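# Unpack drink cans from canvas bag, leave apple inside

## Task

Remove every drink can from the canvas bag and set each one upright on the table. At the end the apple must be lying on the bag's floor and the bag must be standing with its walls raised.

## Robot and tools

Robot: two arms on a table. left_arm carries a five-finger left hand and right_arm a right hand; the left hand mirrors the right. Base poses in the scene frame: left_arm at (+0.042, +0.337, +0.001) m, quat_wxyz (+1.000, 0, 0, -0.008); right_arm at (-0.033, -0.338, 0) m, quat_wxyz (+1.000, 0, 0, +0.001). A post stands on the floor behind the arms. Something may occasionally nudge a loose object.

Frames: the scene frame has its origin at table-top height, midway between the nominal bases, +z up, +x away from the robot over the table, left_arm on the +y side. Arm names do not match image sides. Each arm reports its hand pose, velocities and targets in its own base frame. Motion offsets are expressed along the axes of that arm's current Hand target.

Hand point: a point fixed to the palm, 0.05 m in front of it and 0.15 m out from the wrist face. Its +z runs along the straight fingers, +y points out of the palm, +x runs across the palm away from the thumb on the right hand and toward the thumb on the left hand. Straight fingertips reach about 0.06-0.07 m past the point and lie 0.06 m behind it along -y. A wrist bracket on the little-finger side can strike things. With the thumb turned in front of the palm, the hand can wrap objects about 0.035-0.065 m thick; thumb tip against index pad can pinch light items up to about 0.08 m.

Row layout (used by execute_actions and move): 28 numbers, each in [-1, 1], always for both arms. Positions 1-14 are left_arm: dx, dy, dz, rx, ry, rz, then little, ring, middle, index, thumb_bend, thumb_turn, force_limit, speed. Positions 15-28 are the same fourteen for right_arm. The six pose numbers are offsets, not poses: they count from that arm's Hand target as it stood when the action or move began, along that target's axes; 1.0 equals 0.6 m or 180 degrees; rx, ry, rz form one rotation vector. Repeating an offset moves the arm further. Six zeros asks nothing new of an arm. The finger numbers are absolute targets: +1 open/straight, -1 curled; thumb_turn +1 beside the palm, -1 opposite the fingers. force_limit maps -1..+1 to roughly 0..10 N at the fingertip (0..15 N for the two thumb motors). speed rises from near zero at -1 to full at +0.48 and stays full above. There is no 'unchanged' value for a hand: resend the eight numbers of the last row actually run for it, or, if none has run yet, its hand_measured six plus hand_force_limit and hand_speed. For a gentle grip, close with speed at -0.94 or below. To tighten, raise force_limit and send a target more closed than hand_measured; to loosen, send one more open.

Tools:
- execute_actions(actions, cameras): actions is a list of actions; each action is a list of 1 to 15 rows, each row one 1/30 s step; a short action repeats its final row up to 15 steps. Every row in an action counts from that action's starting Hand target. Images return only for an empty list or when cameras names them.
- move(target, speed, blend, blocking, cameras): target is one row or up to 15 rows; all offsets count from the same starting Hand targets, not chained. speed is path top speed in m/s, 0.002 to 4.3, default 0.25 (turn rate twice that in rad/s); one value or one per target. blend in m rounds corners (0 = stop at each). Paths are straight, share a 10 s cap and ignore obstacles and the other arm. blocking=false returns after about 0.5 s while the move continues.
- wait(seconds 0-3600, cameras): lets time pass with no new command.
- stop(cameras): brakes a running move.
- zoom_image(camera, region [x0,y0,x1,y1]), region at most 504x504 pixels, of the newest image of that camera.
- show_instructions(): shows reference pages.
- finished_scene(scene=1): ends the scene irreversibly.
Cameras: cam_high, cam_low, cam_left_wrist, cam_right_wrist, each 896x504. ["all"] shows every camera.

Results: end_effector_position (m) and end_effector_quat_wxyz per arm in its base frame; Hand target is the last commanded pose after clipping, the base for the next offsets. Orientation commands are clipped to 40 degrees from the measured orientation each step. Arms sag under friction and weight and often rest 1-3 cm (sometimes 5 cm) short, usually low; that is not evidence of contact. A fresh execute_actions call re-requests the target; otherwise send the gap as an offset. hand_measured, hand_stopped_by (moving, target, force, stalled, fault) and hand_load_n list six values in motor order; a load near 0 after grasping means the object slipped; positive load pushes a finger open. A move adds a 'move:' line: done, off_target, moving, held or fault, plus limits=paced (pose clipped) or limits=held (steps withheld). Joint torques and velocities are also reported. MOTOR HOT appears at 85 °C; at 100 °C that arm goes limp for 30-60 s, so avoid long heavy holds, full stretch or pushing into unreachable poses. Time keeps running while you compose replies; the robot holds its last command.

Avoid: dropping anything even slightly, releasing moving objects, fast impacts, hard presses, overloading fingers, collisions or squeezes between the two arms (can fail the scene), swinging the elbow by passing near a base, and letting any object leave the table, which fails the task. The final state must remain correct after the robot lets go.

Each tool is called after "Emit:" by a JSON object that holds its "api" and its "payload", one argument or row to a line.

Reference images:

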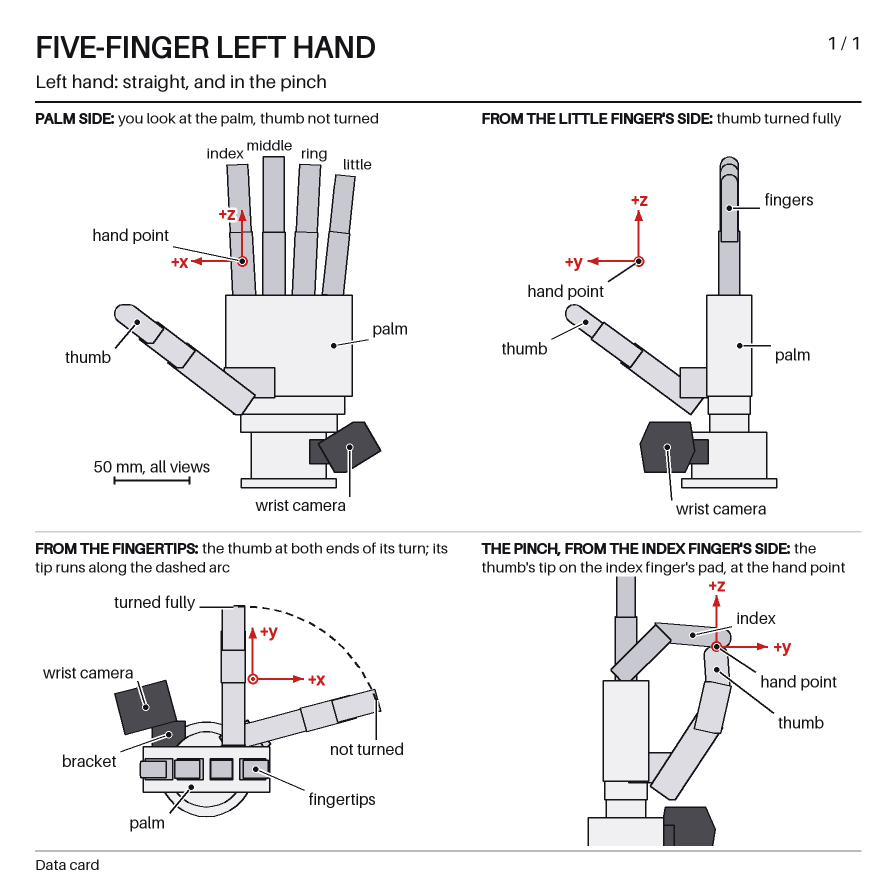

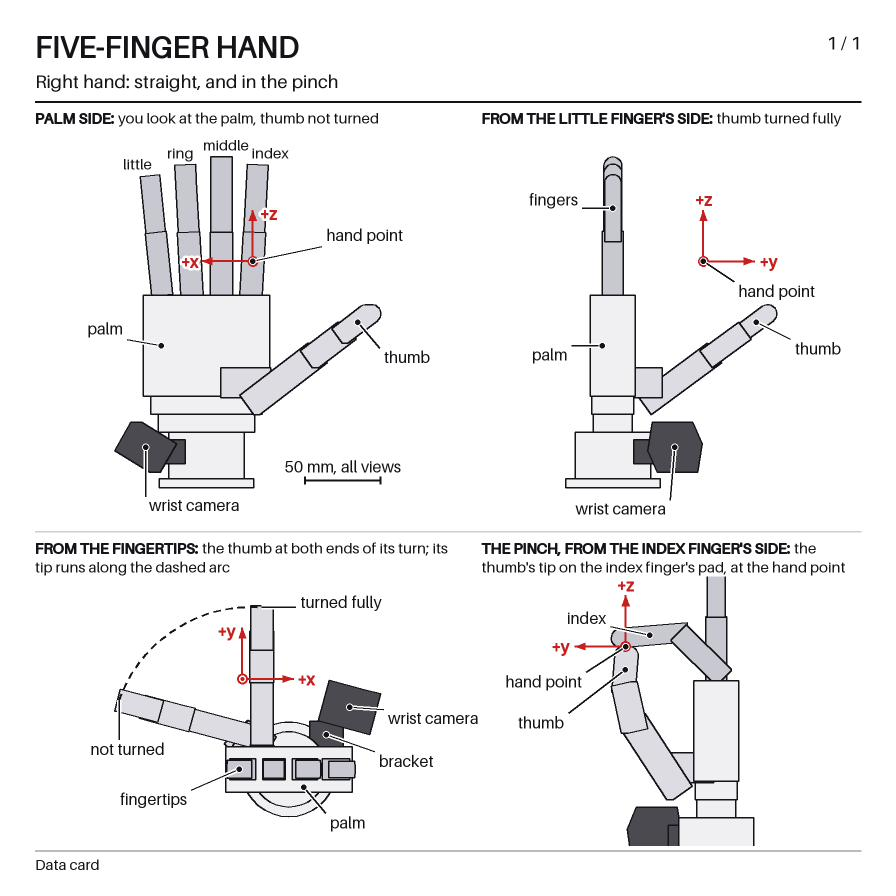

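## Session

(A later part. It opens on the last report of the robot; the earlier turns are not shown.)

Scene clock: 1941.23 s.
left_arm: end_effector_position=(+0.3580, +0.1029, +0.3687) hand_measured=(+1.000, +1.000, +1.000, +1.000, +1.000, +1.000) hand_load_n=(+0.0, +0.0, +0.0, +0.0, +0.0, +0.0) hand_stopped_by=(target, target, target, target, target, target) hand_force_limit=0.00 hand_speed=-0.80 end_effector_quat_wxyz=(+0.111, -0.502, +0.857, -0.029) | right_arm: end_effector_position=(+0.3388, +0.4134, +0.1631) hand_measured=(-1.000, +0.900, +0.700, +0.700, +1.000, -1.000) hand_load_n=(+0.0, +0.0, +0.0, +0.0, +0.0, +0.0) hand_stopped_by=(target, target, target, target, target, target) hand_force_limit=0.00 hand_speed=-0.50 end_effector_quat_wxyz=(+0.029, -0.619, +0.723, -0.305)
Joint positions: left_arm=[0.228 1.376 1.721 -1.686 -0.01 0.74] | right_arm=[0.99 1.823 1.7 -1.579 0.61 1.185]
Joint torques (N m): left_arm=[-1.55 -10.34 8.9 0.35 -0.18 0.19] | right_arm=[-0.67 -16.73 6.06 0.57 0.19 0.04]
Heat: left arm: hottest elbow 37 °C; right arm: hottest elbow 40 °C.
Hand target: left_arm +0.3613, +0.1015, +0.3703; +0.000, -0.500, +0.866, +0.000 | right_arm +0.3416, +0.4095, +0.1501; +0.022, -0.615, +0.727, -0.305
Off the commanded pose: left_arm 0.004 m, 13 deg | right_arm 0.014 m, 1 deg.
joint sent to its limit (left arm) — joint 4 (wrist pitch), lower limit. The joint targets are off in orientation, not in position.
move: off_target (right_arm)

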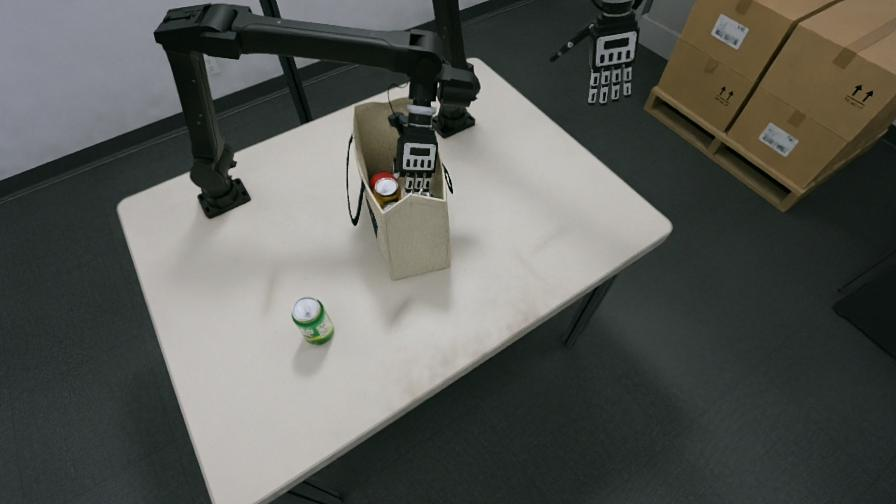

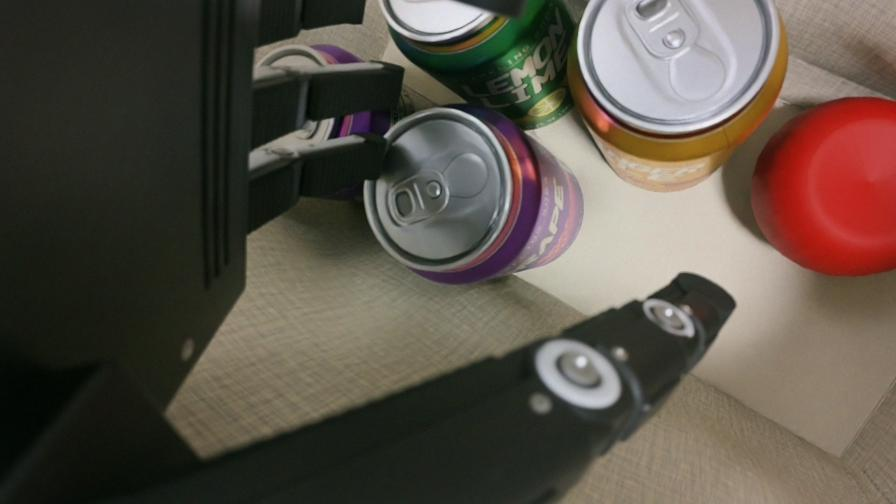

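Emit:
{"api": "move", "payload": {
  "target": [0,0,0,0,0,0,1,1,1,1,1,1,0,-0.8,0,-0.0102,0.0058,0,0,0,-1,0.9,0.7,0.7,1,-1,0,-0.5],
  "speed": 0.05,
  "cameras": ["cam_high","cam_right_wrist"]
}}

Emit:
{"api": "zoom_image", "payload": {
  "camera": "cam_right_wrist",
  "region": [240, 0, 600, 300]
}}

Scene clock: 1974.30 s.
left_arm: end_effector_position=(+0.3580, +0.1029, +0.3687) hand_measured=(+1.000, +1.000, +1.000, +1.000, +1.000, +1.000) hand_load_n=(+0.0, +0.0, +0.0, +0.0, +0.0, +0.0) hand_stopped_by=(target, target, target, target, target, target) hand_force_limit=0.00 hand_speed=-0.80 end_effector_quat_wxyz=(+0.111, -0.502, +0.857, -0.029) | right_arm: end_effector_position=(+0.3450, +0.4116, +0.1629) hand_measured=(-1.000, +0.900, +0.700, +0.700, +1.000, -1.000) hand_load_n=(+0.0, +0.0, +0.0, +0.0, +0.0, +0.0) hand_stopped_by=(target, target, target, target, target, target) hand_force_limit=0.00 hand_speed=-0.50 end_effector_quat_wxyz=(+0.032, -0.614, +0.728, -0.304)
Joint positions: left_arm=[0.228 1.376 1.721 -1.686 -0.01 0.74] | right_arm=[0.979 1.823 1.7 -1.57 0.61 1.185]
Joint torques (N m): left_arm=[-1.49 -10.23 8.77 0.31 -0.21 0.2] | right_arm=[-0.67 -16.44 6.6 0.44 0.25 -0.12]
Heat: left arm: hottest elbow 37 °C; right arm: hottest elbow 39 °C.
Hand target: left_arm +0.3613, +0.1015, +0.3703; +0.000, -0.500, +0.866, +0.000 | right_arm +0.3484, +0.4076, +0.1501; +0.022, -0.615, +0.727, -0.305
Off the commanded pose: left_arm 0.004 m, 13 deg | right_arm 0.014 m, 1 deg.
joint sent to its limit (left arm) — joint 4 (wrist pitch), lower limit. The joint targets are off in orientation, not in position.
move: off_target (right_arm)

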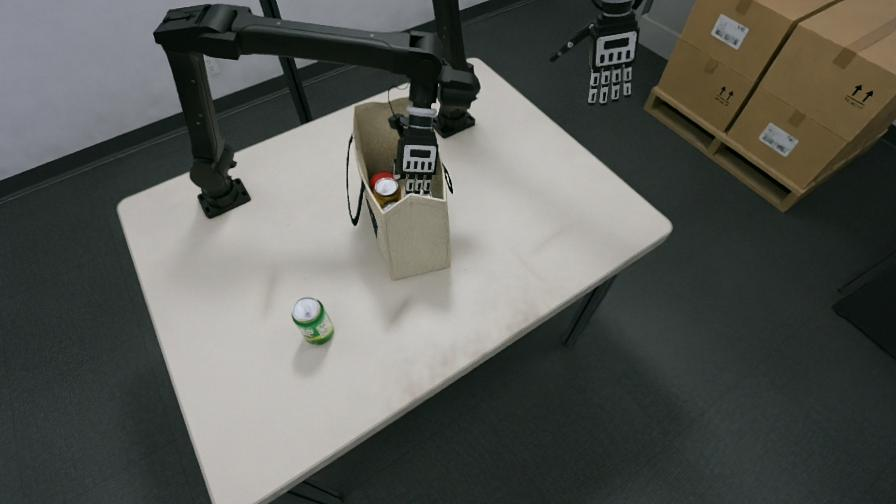

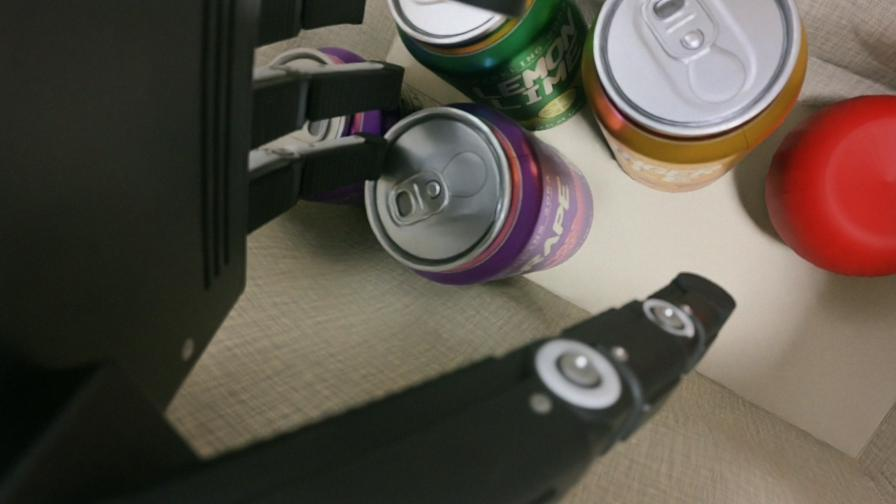

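Scaled by 1.400 from the camera's image (finer frame: 1280x720).

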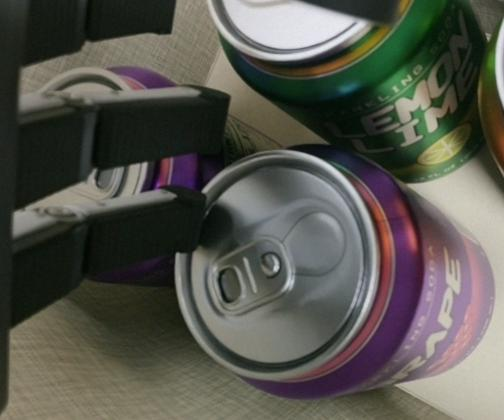

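Emit:
{"api": "move", "payload": {
  "target": [
    [0,0,0,0,0,0,1,1,1,1,1,1,0,-0.8,0.02,-0.033,-0.058,0,0,0,-1,0.9,0.7,0.7,1,-1,0,-0.5],
    [0,0,0,0,0,0,1,1,1,1,1,1,0,-0.8,0.091,-0.125,-0.217,0,0,0,-1,0.9,0.7,0.7,1,-1,0,-0.5]
  ],
  "speed": [0.03,0.1],
  "cameras": ["cam_high","cam_right_wrist"]
}}

Emit:
{"api": "zoom_image", "payload": {
  "camera": "cam_high",
  "region": [360, 110, 460, 210]
}}

Scene clock: 2010.37 s.
left_arm: end_effector_position=(+0.3580, +0.1029, +0.3687) hand_measured=(+1.000, +1.000, +1.000, +1.000, +1.000, +1.000) hand_load_n=(+0.0, +0.0, +0.0, +0.0, +0.0, +0.0) hand_stopped_by=(target, target, target, target, target, target) hand_force_limit=0.00 hand_speed=-0.80 end_effector_quat_wxyz=(+0.111, -0.502, +0.857, -0.029) | right_arm: end_effector_position=(+0.3412, +0.4059, +0.2924) hand_measured=(-1.000, +0.900, +0.700, +0.700, +1.000, -1.000) hand_load_n=(+0.5, +0.0, -0.5, +0.0, +0.0, +0.0) hand_stopped_by=(target, target, target, target, target, target) hand_force_limit=0.00 hand_speed=-0.50 end_effector_quat_wxyz=(+0.095, -0.637, +0.711, -0.282)
Joint positions: left_arm=[0.228 1.376 1.721 -1.686 -0.01 0.74] | right_arm=[0.975 1.701 1.878 -1.693 0.602 1.068]
Joint torques (N m): left_arm=[-1.32 -10.17 8.7 0.34 -0.19 0.18] | right_arm=[-0.73 -16.26 11.06 0.01 0.3 -0.17]
Heat: left arm: hottest elbow 37 °C; right arm: hottest elbow 39 °C.
Hand target: left_arm +0.3613, +0.1015, +0.3703; +0.000, -0.500, +0.866, +0.000 | right_arm +0.3483, +0.4079, +0.3099; +0.022, -0.615, +0.727, -0.305
Off the commanded pose: left_arm 0.004 m, 13 deg | right_arm 0.019 m, 9 deg.
joint sent to its limit (left arm) — joint 4 (wrist pitch), lower limit. The joint targets are off in orientation, not in position.
joint sent to its limit (right arm) — joint 4 (wrist pitch), lower limit. The joint targets are off in orientation, not in position.
move: off_target (right_arm)

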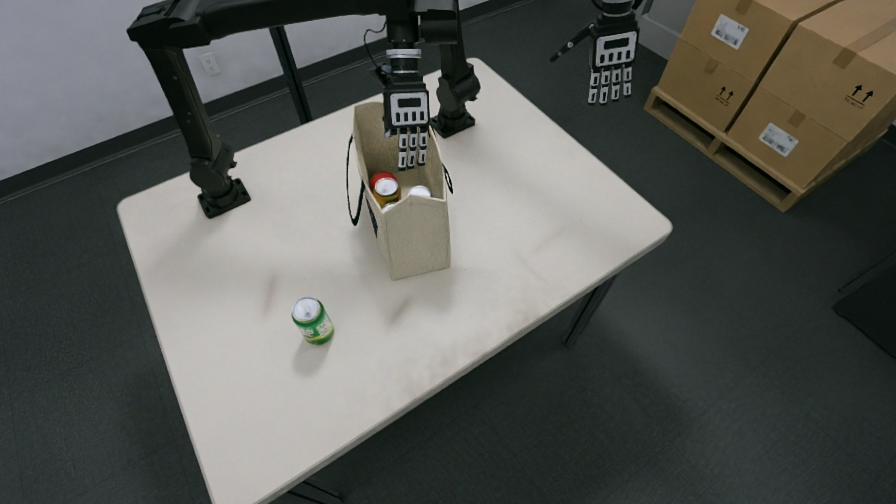

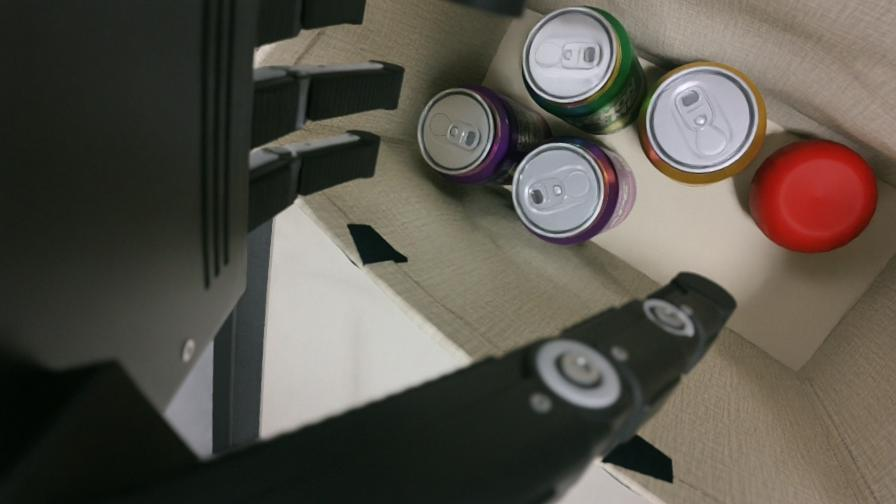

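Scaled by 5.040 from the camera's image (finer frame: 1280x720).

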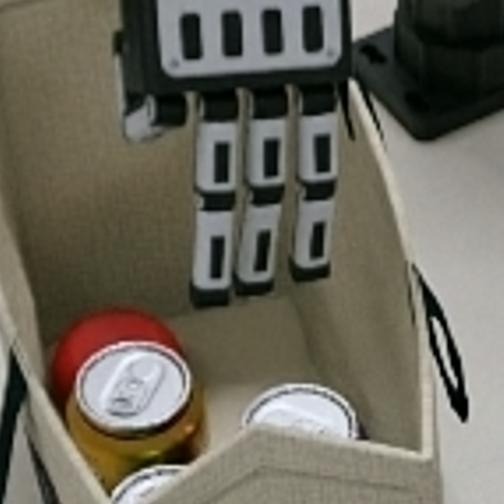

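Emit:
{"api": "move", "payload": {
  "target": [0,0,0,0,0,0,1,1,1,1,1,1,0,-0.8,-0.0737,0.1037,0.1755,0,0,0,-1,0.9,0.7,0.7,1,-1,0,-0.5],
  "speed": 0.1,
  "cameras": ["cam_high","cam_right_wrist"]
}}

Emit:
{"api": "zoom_image", "payload": {
  "camera": "cam_high",
  "region": [360, 110, 460, 210]
}}

Scene clock: 2085.47 s.
left_arm: end_effector_position=(+0.3580, +0.1029, +0.3687) hand_measured=(+1.000, +1.000, +1.000, +1.000, +1.000, +1.000) hand_load_n=(+0.0, +0.0, +0.0, +0.0, +0.0, +0.0) hand_stopped_by=(target, target, target, target, target, target) hand_force_limit=0.00 hand_speed=-0.80 end_effector_quat_wxyz=(+0.111, -0.502, +0.857, -0.029) | right_arm: end_effector_position=(+0.3442, +0.4088, +0.1892) hand_measured=(-1.000, +0.900, +0.700, +0.700, +1.000, -1.000) hand_load_n=(+0.0, +0.0, +0.0, +0.0, +0.0, +0.0) hand_stopped_by=(target, target, target, target, target, target) hand_force_limit=0.00 hand_speed=-0.50 end_effector_quat_wxyz=(+0.026, -0.619, +0.724, -0.303)
Joint positions: left_arm=[0.228 1.376 1.721 -1.686 -0.01 0.74] | right_arm=[0.975 1.817 1.76 -1.642 0.606 1.171]
Joint torques (N m): left_arm=[-1.38 -10.34 8.77 0.23 -0.19 0.21] | right_arm=[-0.32 -16.85 6.9 0.31 0.41 0.08]
Heat: left arm: hottest elbow 37 °C; right arm: hottest elbow 43 °C.
Hand target: left_arm +0.3613, +0.1015, +0.3703; +0.000, -0.500, +0.866, +0.000 | right_arm +0.3470, +0.4078, +0.1799; +0.022, -0.615, +0.727, -0.305
Off the commanded pose: left_arm 0.004 m, 13 deg | right_arm 0.010 m, 1 deg.
joint sent to its limit (left arm) — joint 4 (wrist pitch), lower limit. The joint targets are off in orientation, not in position.
move: done

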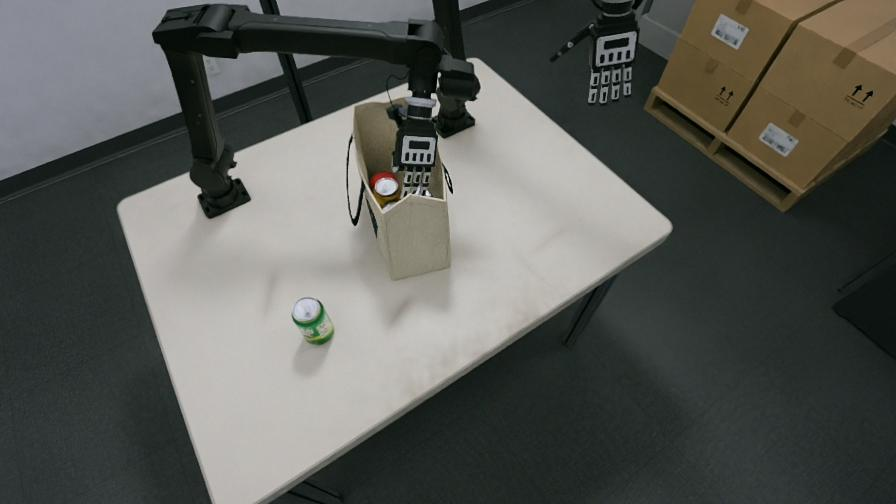

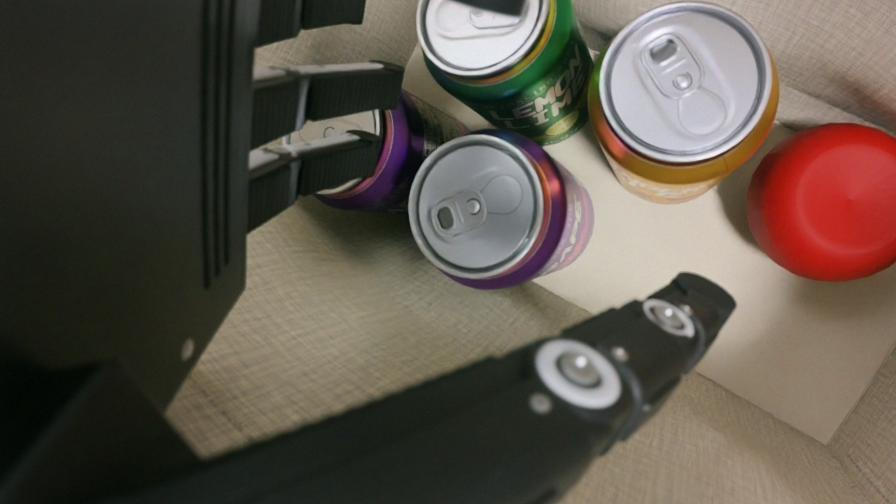

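Scaled by 5.040 from the camera's image (finer frame: 1280x720).

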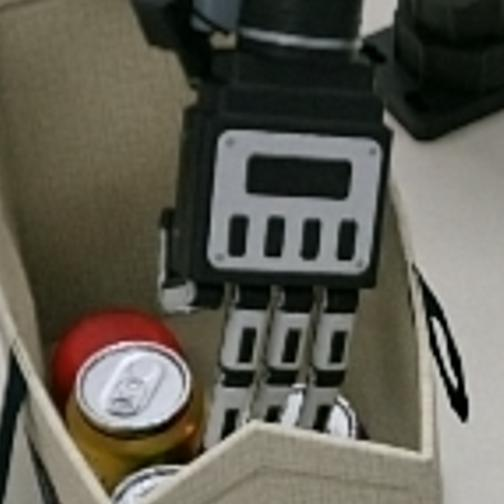

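Emit:
{"api": "move", "payload": {
  "target": [0,0,0,0,0,0,1,1,1,1,1,1,0,-0.8,-0.0217,0.0238,0.0387,0,0,0,-1,0.9,0.7,0.7,1,-1,0,-0.5],
  "speed": 0.05,
  "cameras": ["cam_right_wrist"]
}}

Emit:
{"api": "zoom_image", "payload": {
  "camera": "cam_right_wrist",
  "region": [240, 0, 600, 300]
}}

Scene clock: 2093.27 s.
left_arm: end_effector_position=(+0.3580, +0.1029, +0.3687) hand_measured=(+1.000, +1.000, +1.000, +1.000, +1.000, +1.000) hand_load_n=(+0.0, +0.0, +0.0, +0.0, +0.0, +0.0) hand_stopped_by=(target, target, target, target, target, target) hand_force_limit=0.00 hand_speed=-0.80 end_effector_quat_wxyz=(+0.111, -0.502, +0.857, -0.029) | right_arm: end_effector_position=(+0.3460, +0.4114, +0.1626) hand_measured=(-1.000, +0.900, +0.700, +0.700, +1.000, -1.000) hand_load_n=(+0.0, +0.0, +0.0, +0.0, +0.0, +0.0) hand_stopped_by=(target, target, target, target, target, target) hand_force_limit=0.00 hand_speed=-0.50 end_effector_quat_wxyz=(+0.029, -0.617, +0.726, -0.302)
Joint positions: left_arm=[0.228 1.376 1.721 -1.686 -0.01 0.74] | right_arm=[0.975 1.828 1.706 -1.572 0.606 1.175]
Joint torques (N m): left_arm=[-1.2 -10.11 8.8 0.31 -0.21 0.22] | right_arm=[0.09 -16.67 6.68 0.36 0.38 0.07]
Heat: left arm: hottest elbow 37 °C; right arm: hottest elbow 42 °C.
Hand target: left_arm +0.3613, +0.1015, +0.3703; +0.000, -0.500, +0.866, +0.000 | right_arm +0.3470, +0.4108, +0.1499; +0.022, -0.615, +0.727, -0.305
Off the commanded pose: left_arm 0.004 m, 13 deg | right_arm 0.013 m, 1 deg.
joint sent to its limit (left arm) — joint 4 (wrist pitch), lower limit. The joint targets are off in orientation, not in position.
move: off_target (right_arm)

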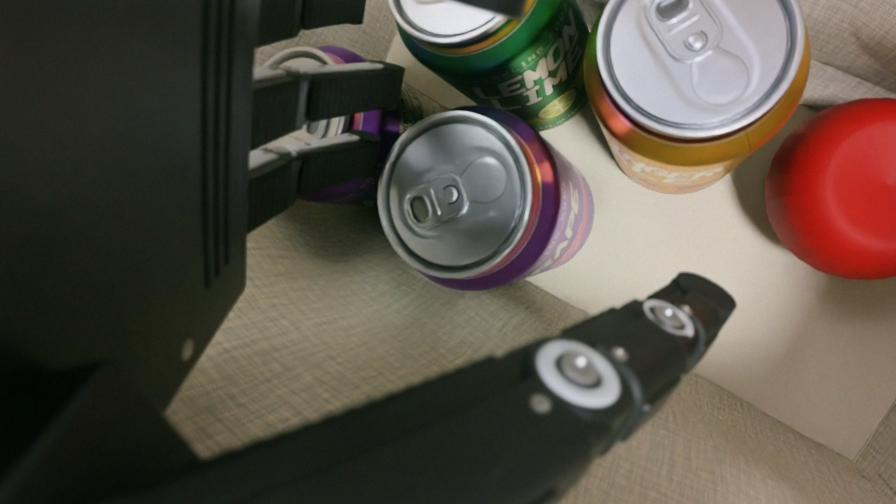

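Scaled by 1.400 from the camera's image (finer frame: 1280x720).

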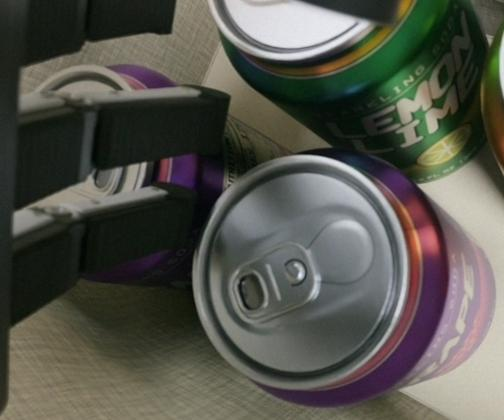

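Emit:
{"api": "move", "payload": {
  "target": [0,0,0,0,0,0,1,1,1,1,1,1,0,-0.8,-0.011,0.0127,0.029,0,0,0,-1,0.9,0.7,0.7,1,-1,0,-0.5],
  "speed": 0.04,
  "cameras": ["cam_right_wrist"]
}}

Emit:
{"api": "zoom_image", "payload": {
  "camera": "cam_right_wrist",
  "region": [240, 0, 600, 300]
}}

Scene clock: 2103.23 s.
left_arm: end_effector_position=(+0.3580, +0.1029, +0.3687) hand_measured=(+1.000, +1.000, +1.000, +1.000, +1.000, +1.000) hand_load_n=(+0.0, +0.0, +0.0, +0.0, +0.0, +0.0) hand_stopped_by=(target, target, target, target, target, target) hand_force_limit=0.00 hand_speed=-0.80 end_effector_quat_wxyz=(+0.111, -0.502, +0.857, -0.029) | right_arm: end_effector_position=(+0.3472, +0.4128, +0.1442) hand_measured=(-1.000, +0.900, +0.700, +0.700, +1.000, -1.000) hand_load_n=(+0.0, +0.0, +0.5, +0.0, +0.0, +0.0) hand_stopped_by=(target, target, target, target, target, target) hand_force_limit=0.00 hand_speed=-0.50 end_effector_quat_wxyz=(+0.032, -0.617, +0.726, -0.302)
Joint positions: left_arm=[0.228 1.376 1.721 -1.686 -0.01 0.74] | right_arm=[0.975 1.836 1.669 -1.521 0.607 1.175]
Joint torques (N m): left_arm=[-1.61 -10.17 8.73 0.36 -0.21 0.22] | right_arm=[-0.38 -16.26 6.58 0.36 0.35 0.02]
Heat: left arm: hottest elbow 37 °C; right arm: hottest elbow 42 °C.
Hand target: left_arm +0.3613, +0.1015, +0.3703; +0.000, -0.500, +0.866, +0.000 | right_arm +0.3490, +0.4100, +0.1299; +0.022, -0.615, +0.727, -0.305
Off the commanded pose: left_arm 0.004 m, 13 deg | right_arm 0.015 m, 1 deg.
joint sent to its limit (left arm) — joint 4 (wrist pitch), lower limit. The joint targets are off in orientation, not in position.
move: off_target (right_arm)

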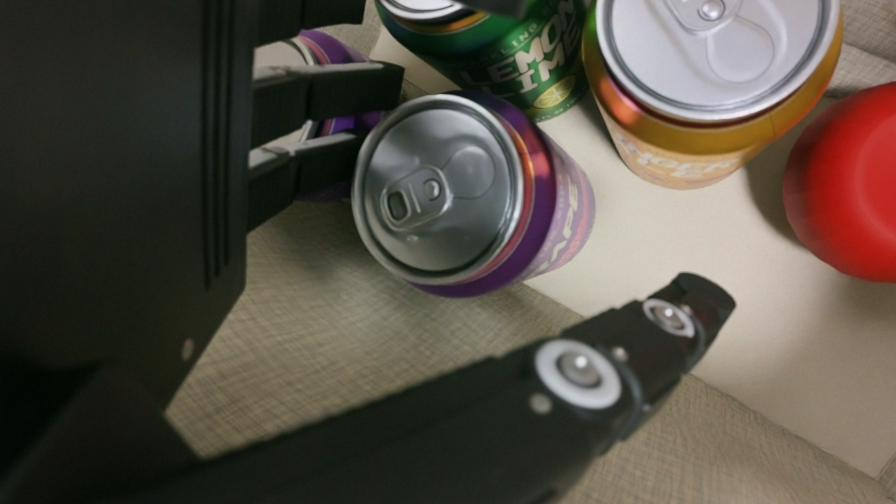

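Scaled by 1.400 from the camera's image (finer frame: 1280x720).

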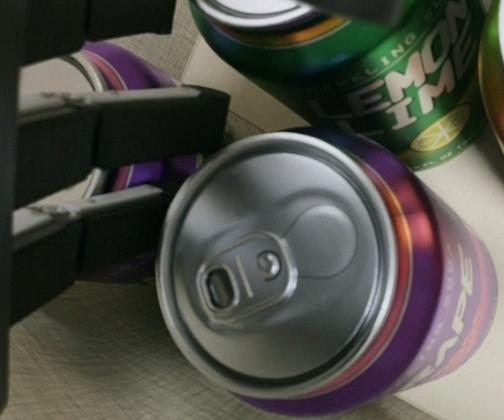

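Emit:
{"api": "move", "payload": {
  "target": [
    [0,0,0,0,0,0,1,1,1,1,1,1,0,-0.8,-0.0057,0.0138,0.0307,0,0,0,-1,0.9,0.7,0.7,1,-1,0,-0.5],
    [0,0,0,0,0,0,1,1,1,1,1,1,0,-0.8,-0.0285,0.0452,0.0848,0,0,0,-1,0.9,0.7,0.7,1,-1,0,-0.5]
  ],
  "speed": 0.04,
  "blend": 0.005,
  "cameras": ["cam_high","cam_right_wrist"]
}}

Emit:
{"api": "zoom_image", "payload": {
  "camera": "cam_high",
  "region": [360, 110, 460, 210]
}}

Scene clock: 2120.83 s.
left_arm: end_effector_position=(+0.3580, +0.1029, +0.3687) hand_measured=(+1.000, +1.000, +1.000, +1.000, +1.000, +1.000) hand_load_n=(+0.0, +0.0, -0.5, +0.0, -0.5, +0.0) hand_stopped_by=(target, target, target, target, target, target) hand_force_limit=0.00 hand_speed=-0.80 end_effector_quat_wxyz=(+0.111, -0.502, +0.857, -0.029) | right_arm: end_effector_position=(+0.3511, +0.4138, +0.0920) hand_measured=(-1.000, +0.900, +0.700, +0.700, +1.000, -1.000) hand_load_n=(+0.0, +1.5, -0.5, -0.5, +0.0, +0.0) hand_stopped_by=(target, target, target, target, target, target) hand_force_limit=0.00 hand_speed=-0.50 end_effector_quat_wxyz=(+0.043, -0.613, +0.729, -0.302)
Joint positions: left_arm=[0.228 1.376 1.721 -1.686 -0.01 0.74] | right_arm=[0.973 1.859 1.563 -1.369 0.613 1.175]
Joint torques (N m): left_arm=[-1.49 -10.11 8.8 0.31 -0.2 0.21] | right_arm=[-0.5 -15.5 5.86 0.28 0.15 -0.05]
Heat: left arm: hottest elbow 37 °C; right arm: hottest elbow 42 °C.
Hand target: left_arm +0.3613, +0.1015, +0.3703; +0.000, -0.500, +0.866, +0.000 | right_arm +0.3499, +0.4058, +0.0699; +0.022, -0.615, +0.727, -0.305
Off the commanded pose: left_arm 0.004 m, 13 deg | right_arm 0.023 m, 2 deg.
joint sent to its limit (left arm) — joint 4 (wrist pitch), lower limit. The joint targets are off in orientation, not in position.
move: off_target (right_arm)

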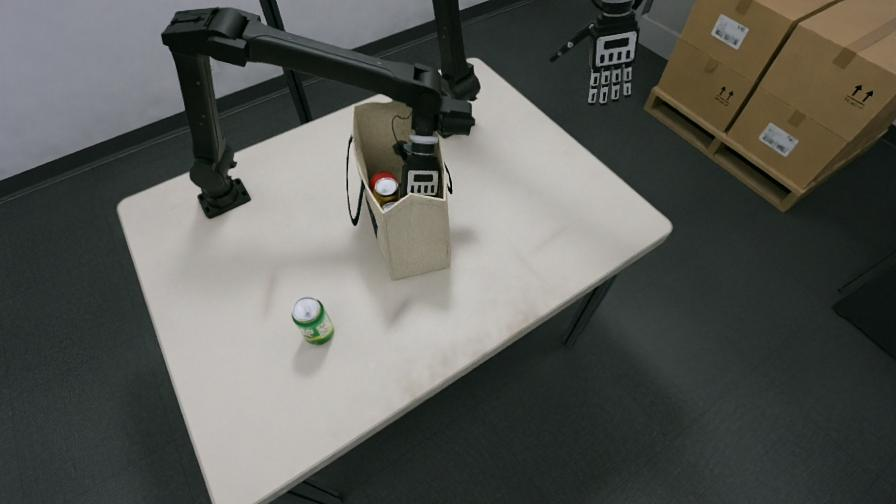

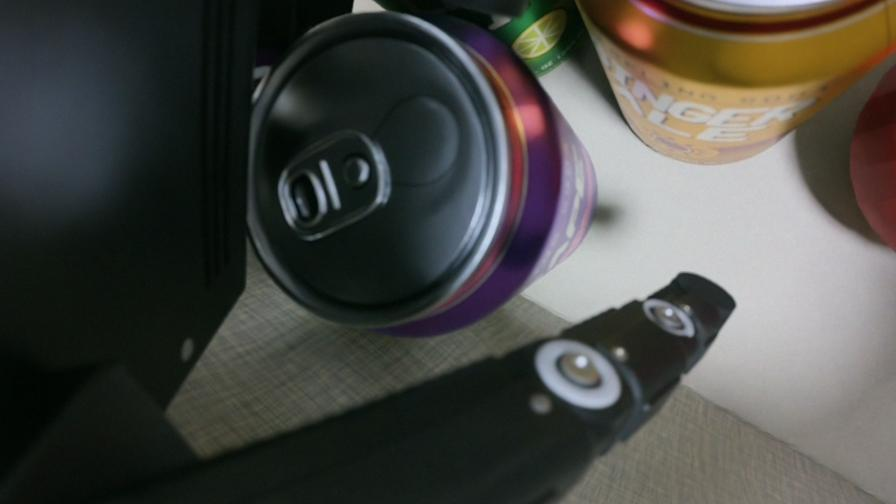

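Scaled by 5.040 from the camera's image (finer frame: 1280x720).

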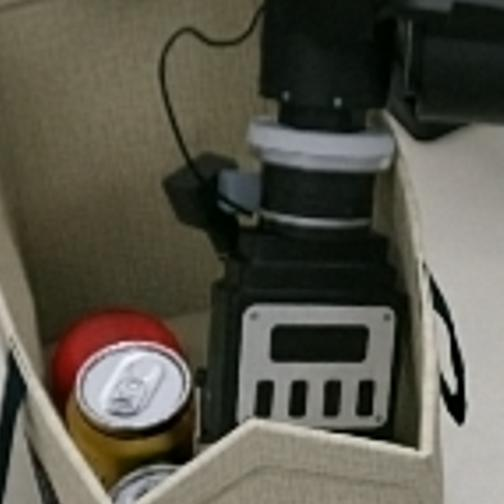

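Emit:
{"api": "move", "payload": {
  "target": [0,0,0,0,0,0,1,1,1,1,1,1,0,-0.8,0,0,0,0,0,0,-1,0.9,0.7,0.7,0.0,-1,-0.5,-0.85],
  "cameras": ["cam_right_wrist"]
}}

Scene clock: 2133.33 s.
left_arm: end_effector_position=(+0.3580, +0.1029, +0.3687) hand_measured=(+1.000, +1.000, +1.000, +1.000, +1.000, +1.000) hand_load_n=(+0.0, +0.0, +0.0, +0.0, +0.0, +0.0) hand_stopped_by=(target, target, target, target, target, target) hand_force_limit=0.00 hand_speed=-0.80 end_effector_quat_wxyz=(+0.111, -0.502, +0.857, -0.029) | right_arm: end_effector_position=(+0.3512, +0.4138, +0.0920) hand_measured=(-1.000, +0.900, +0.700, +0.700, +0.444, -1.000) hand_load_n=(+0.0, +1.5, -0.5, +0.0, +4.0, +0.5) hand_stopped_by=(target, target, target, target, force, target) hand_force_limit=-0.50 hand_speed=-0.85 end_effector_quat_wxyz=(+0.043, -0.613, +0.729, -0.302)
Joint positions: left_arm=[0.228 1.376 1.721 -1.686 -0.01 0.74] | right_arm=[0.973 1.859 1.563 -1.369 0.613 1.175]
Joint torques (N m): left_arm=[-1.32 -10.17 8.84 0.25 -0.21 0.21] | right_arm=[-0.56 -15.44 5.87 0.28 0.16 -0.06]
Heat: left arm: hottest elbow 37 °C; right arm: hottest elbow 41 °C.
Hand target: left_arm +0.3613, +0.1015, +0.3703; +0.000, -0.500, +0.866, +0.000 | right_arm +0.3500, +0.4059, +0.0699; +0.022, -0.615, +0.727, -0.305
Off the commanded pose: left_arm 0.004 m, 13 deg | right_arm 0.024 m, 2 deg.
joint sent to its limit (left arm) — joint 4 (wrist pitch), lower limit. The joint targets are off in orientation, not in position.
move: done

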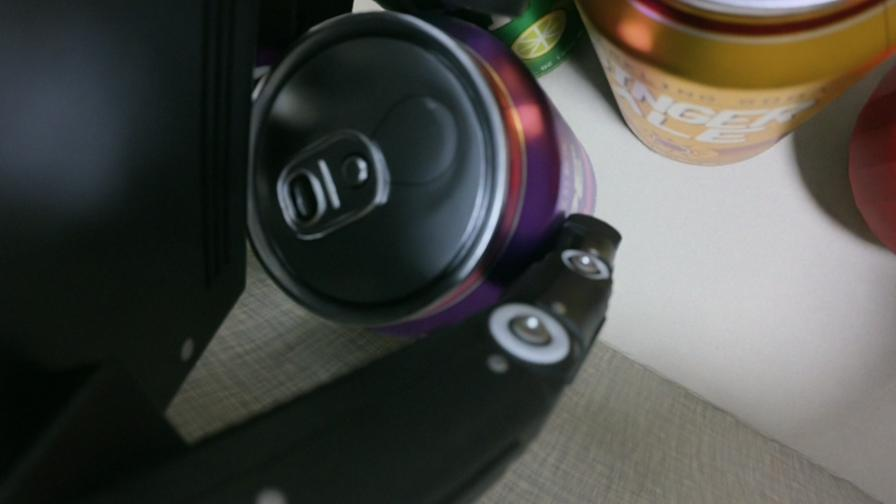

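Emit:
{"api": "move", "payload": {
  "target": [0,0,0,0,0,0,1,1,1,1,1,1,0,-0.8,0,0,0,0,0,0,-1,0.9,0.3,0.3,-0.1,-1,0.0,-0.85],
  "cameras": ["cam_right_wrist"]
}}

Scene clock: 2138.63 s.
left_arm: end_effector_position=(+0.3580, +0.1029, +0.3687) hand_measured=(+1.000, +1.000, +1.000, +1.000, +1.000, +1.000) hand_load_n=(+0.0, +0.0, +0.0, +0.0, +0.0, +0.0) hand_stopped_by=(target, target, target, target, target, target) hand_force_limit=0.00 hand_speed=-0.80 end_effector_quat_wxyz=(+0.111, -0.502, +0.857, -0.029) | right_arm: end_effector_position=(+0.3524, +0.4132, +0.0915) hand_measured=(-1.000, +0.900, +0.522, +0.564, +0.428, -1.000) hand_load_n=(+0.0, +0.0, +6.0, +3.0, +16.0, +1.0) hand_stopped_by=(target, target, force, force, force, target) hand_force_limit=0.00 hand_speed=-0.85 end_effector_quat_wxyz=(+0.043, -0.612, +0.730, -0.302)
Joint positions: left_arm=[0.228 1.376 1.721 -1.686 -0.01 0.74] | right_arm=[0.97 1.86 1.563 -1.368 0.613 1.175]
Joint torques (N m): left_arm=[-1.55 -10.05 8.76 0.42 -0.21 0.19] | right_arm=[-0.38 -15.56 5.89 0.24 0.16 -0.06]
Heat: left arm: hottest elbow 37 °C; right arm: hottest elbow 41 °C.
Hand target: left_arm +0.3613, +0.1015, +0.3703; +0.000, -0.500, +0.866, +0.000 | right_arm +0.3499, +0.4058, +0.0699; +0.022, -0.615, +0.727, -0.305
Off the commanded pose: left_arm 0.004 m, 13 deg | right_arm 0.023 m, 2 deg.
joint sent to its limit (left arm) — joint 4 (wrist pitch), lower limit. The joint targets are off in orientation, not in position.
move: done

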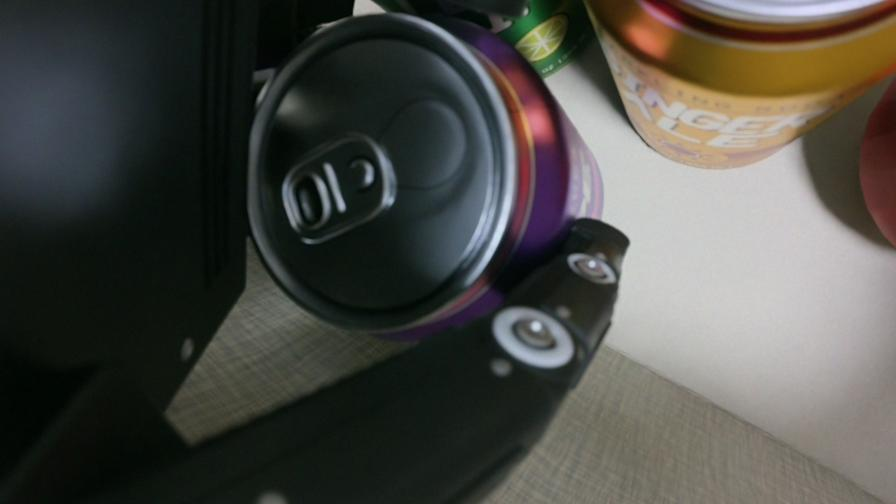

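Emit:
{"api": "move", "payload": {
  "target": [0,0,0,0,0,0,1,1,1,1,1,1,0,-0.8,0.0098,-0.0573,-0.0855,0,0,0,-1,0.9,0.51,0.55,0.434,-1,0.0,-0.85],
  "speed": 0.04,
  "cameras": ["cam_high","cam_right_wrist"]
}}

Scene clock: 2153.43 s.
left_arm: end_effector_position=(+0.3580, +0.1029, +0.3687) hand_measured=(+1.000, +1.000, +1.000, +1.000, +1.000, +1.000) hand_load_n=(+0.0, +0.0, +0.0, +0.0, +0.0, +0.0) hand_stopped_by=(target, target, target, target, target, target) hand_force_limit=0.00 hand_speed=-0.80 end_effector_quat_wxyz=(+0.111, -0.502, +0.857, -0.029) | right_arm: end_effector_position=(+0.3470, +0.4080, +0.1090) hand_measured=(-1.000, +0.900, +0.522, +0.554, +0.436, -1.000) hand_load_n=(+0.0, +1.0, +2.0, +2.0, +14.0, +2.5) hand_stopped_by=(target, target, force, force, force, target) hand_force_limit=0.00 hand_speed=-0.85 end_effector_quat_wxyz=(+0.003, -0.620, +0.721, -0.309)
Joint positions: left_arm=[0.228 1.376 1.721 -1.686 -0.01 0.74] | right_arm=[0.97 1.888 1.646 -1.505 0.605 1.175]
Joint torques (N m): left_arm=[-1.44 -10.46 8.84 0.36 -0.19 0.2] | right_arm=[-0.09 -18.67 11.67 -0.73 0.42 -0.04]
Heat: left arm: hottest elbow 37 °C; right arm: hottest elbow 40 °C.
Hand target: left_arm +0.3613, +0.1015, +0.3703; +0.000, -0.500, +0.866, +0.000 | right_arm +0.3578, +0.4199, +0.1296; +0.021, -0.615, +0.727, -0.305
Off the commanded pose: left_arm 0.004 m, 13 deg | right_arm 0.026 m, 2 deg.
joint sent to its limit (left arm) — joint 4 (wrist pitch), lower limit. The joint targets are off in orientation, not in position.
move: off_target (right_arm)

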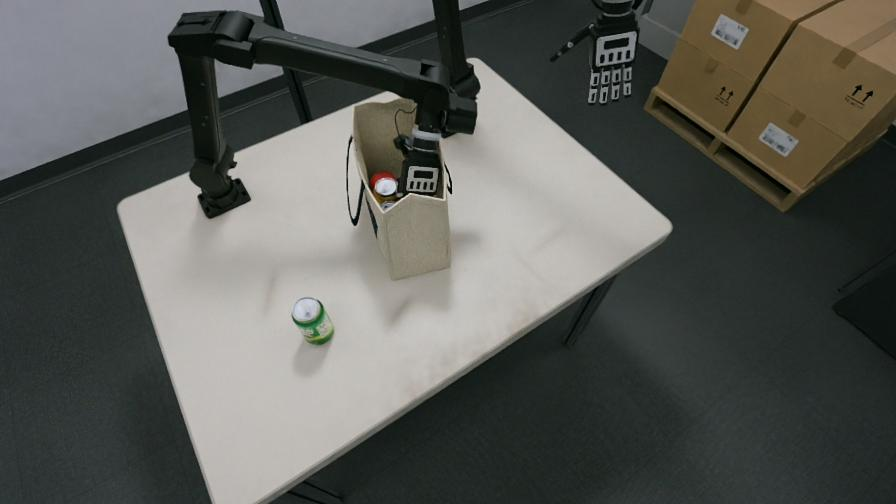

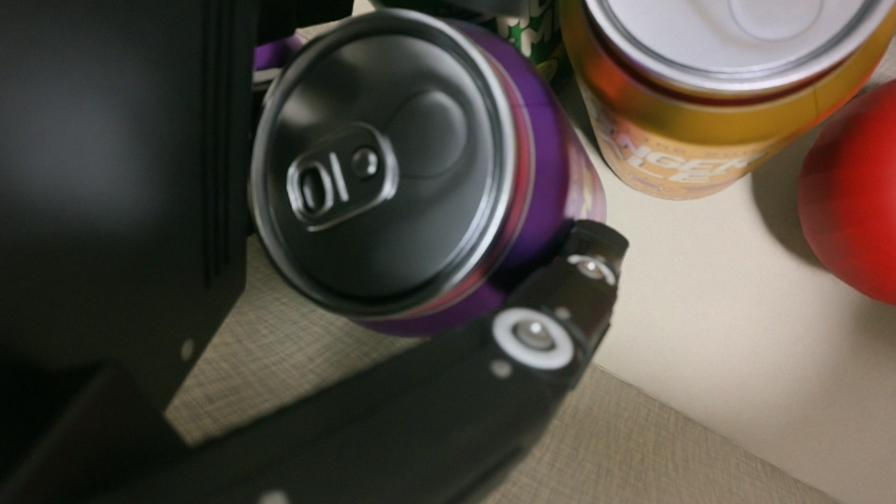

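Emit:
{"api": "move", "payload": {
  "target": [
    [0,0,0,0,0,0,1,1,1,1,1,1,0,-0.8,0.0612,-0.098,-0.1637,0,0,0,-1,0.9,0.51,0.55,0.434,-1,0.0,-0.85],
    [0,0,0,0,0,0,1,1,1,1,1,1,0,-0.8,0.1377,-0.2205,-0.3683,0,0,0,-1,0.9,0.51,0.55,0.434,-1,0.0,-0.85]
  ],
  "speed": 0.05,
  "blend": 0.02,
  "cameras": ["cam_high","cam_right_wrist"]
}}

Scene clock: 2170.33 s.
left_arm: end_effector_position=(+0.3580, +0.1029, +0.3687) hand_measured=(+1.000, +1.000, +1.000, +1.000, +1.000, +1.000) hand_load_n=(+0.0, +0.0, +0.0, +0.0, +0.0, +0.0) hand_stopped_by=(target, target, target, target, target, target) hand_force_limit=0.00 hand_speed=-0.80 end_effector_quat_wxyz=(+0.111, -0.502, +0.857, -0.029) | right_arm: end_effector_position=(+0.3624, +0.4262, +0.3821) hand_measured=(-1.000, +0.900, +0.522, +0.552, +0.434, -1.000) hand_load_n=(+0.0, +0.0, +0.0, +0.0, +0.0, +0.0) hand_stopped_by=(target, target, force, force, force, target) hand_force_limit=0.00 hand_speed=-0.85 end_effector_quat_wxyz=(-0.183, +0.641, -0.694, +0.272)
Joint positions: left_arm=[0.228 1.376 1.721 -1.686 -0.01 0.74] | right_arm=[0.97 1.704 2.104 -1.694 0.616 0.96]
Joint torques (N m): left_arm=[-1.14 -10.34 8.73 0.25 -0.21 0.19] | right_arm=[0.21 -15.85 11.17 0.36 0.42 -0.16]
Heat: left arm: hottest elbow 37 °C; right arm: hottest elbow 44 °C.
Hand target: left_arm +0.3613, +0.1015, +0.3703; +0.000, -0.500, +0.866, +0.000 | right_arm +0.3645, +0.4294, +0.4000; -0.022, +0.615, -0.727, +0.305
Off the commanded pose: left_arm 0.004 m, 13 deg | right_arm 0.018 m, 20 deg.
joint sent to its limit (left arm) — joint 4 (wrist pitch), lower limit. The joint targets are off in orientation, not in position.
joint sent to its limit (right arm) — joint 4 (wrist pitch), lower limit. The joint targets are off in orientation, not in position.
move: off_target (right_arm)

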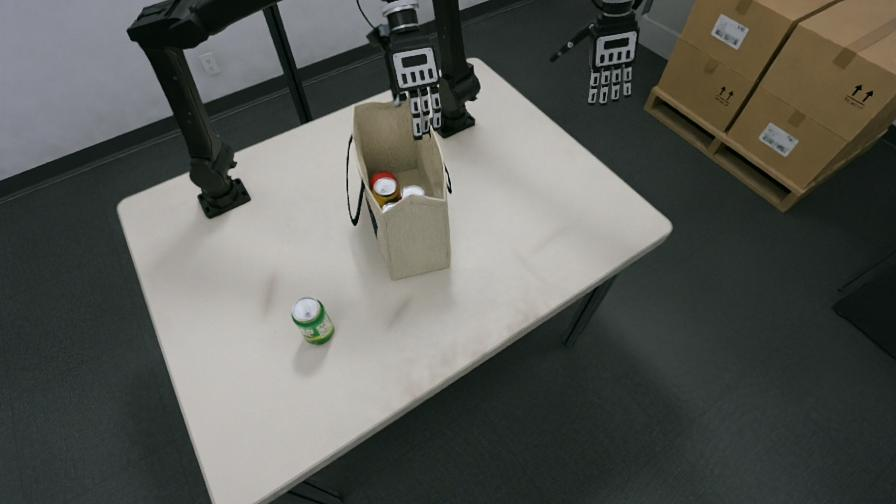

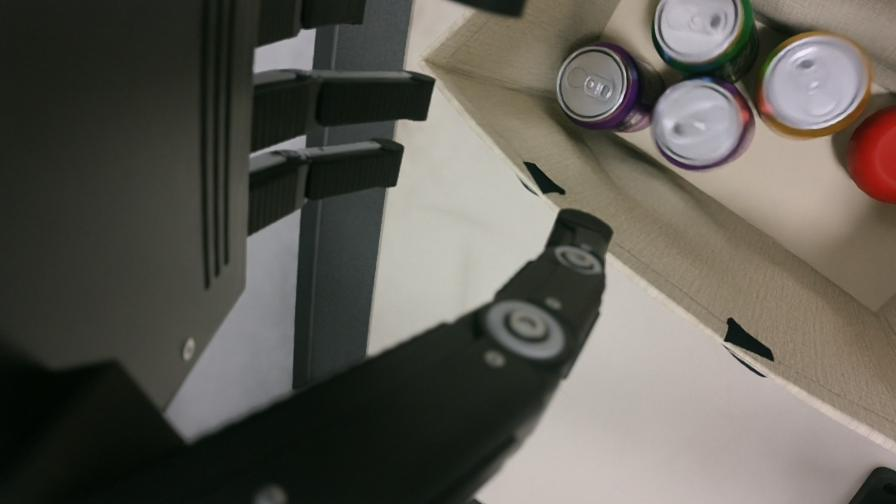

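Emit:
{"api": "zoom_image", "payload": {
  "camera": "cam_high",
  "region": [360, 110, 460, 210]
}}

Emit:
{"api": "zoom_image", "payload": {
  "camera": "cam_right_wrist",
  "region": [500, 0, 896, 300]
}}

Scaled by 5.040 from the camera's image (finer frame: 1280x720).

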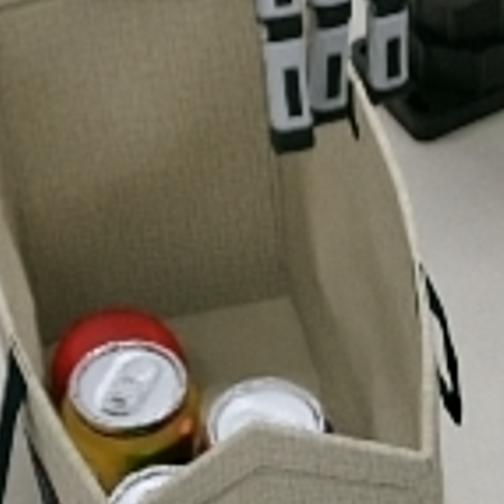

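Scaled by 1.273 from the camera's image (finer frame: 1280x720).

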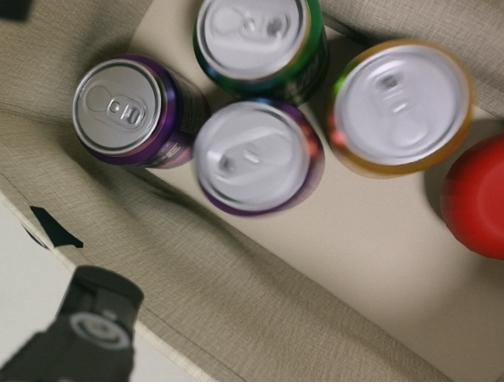

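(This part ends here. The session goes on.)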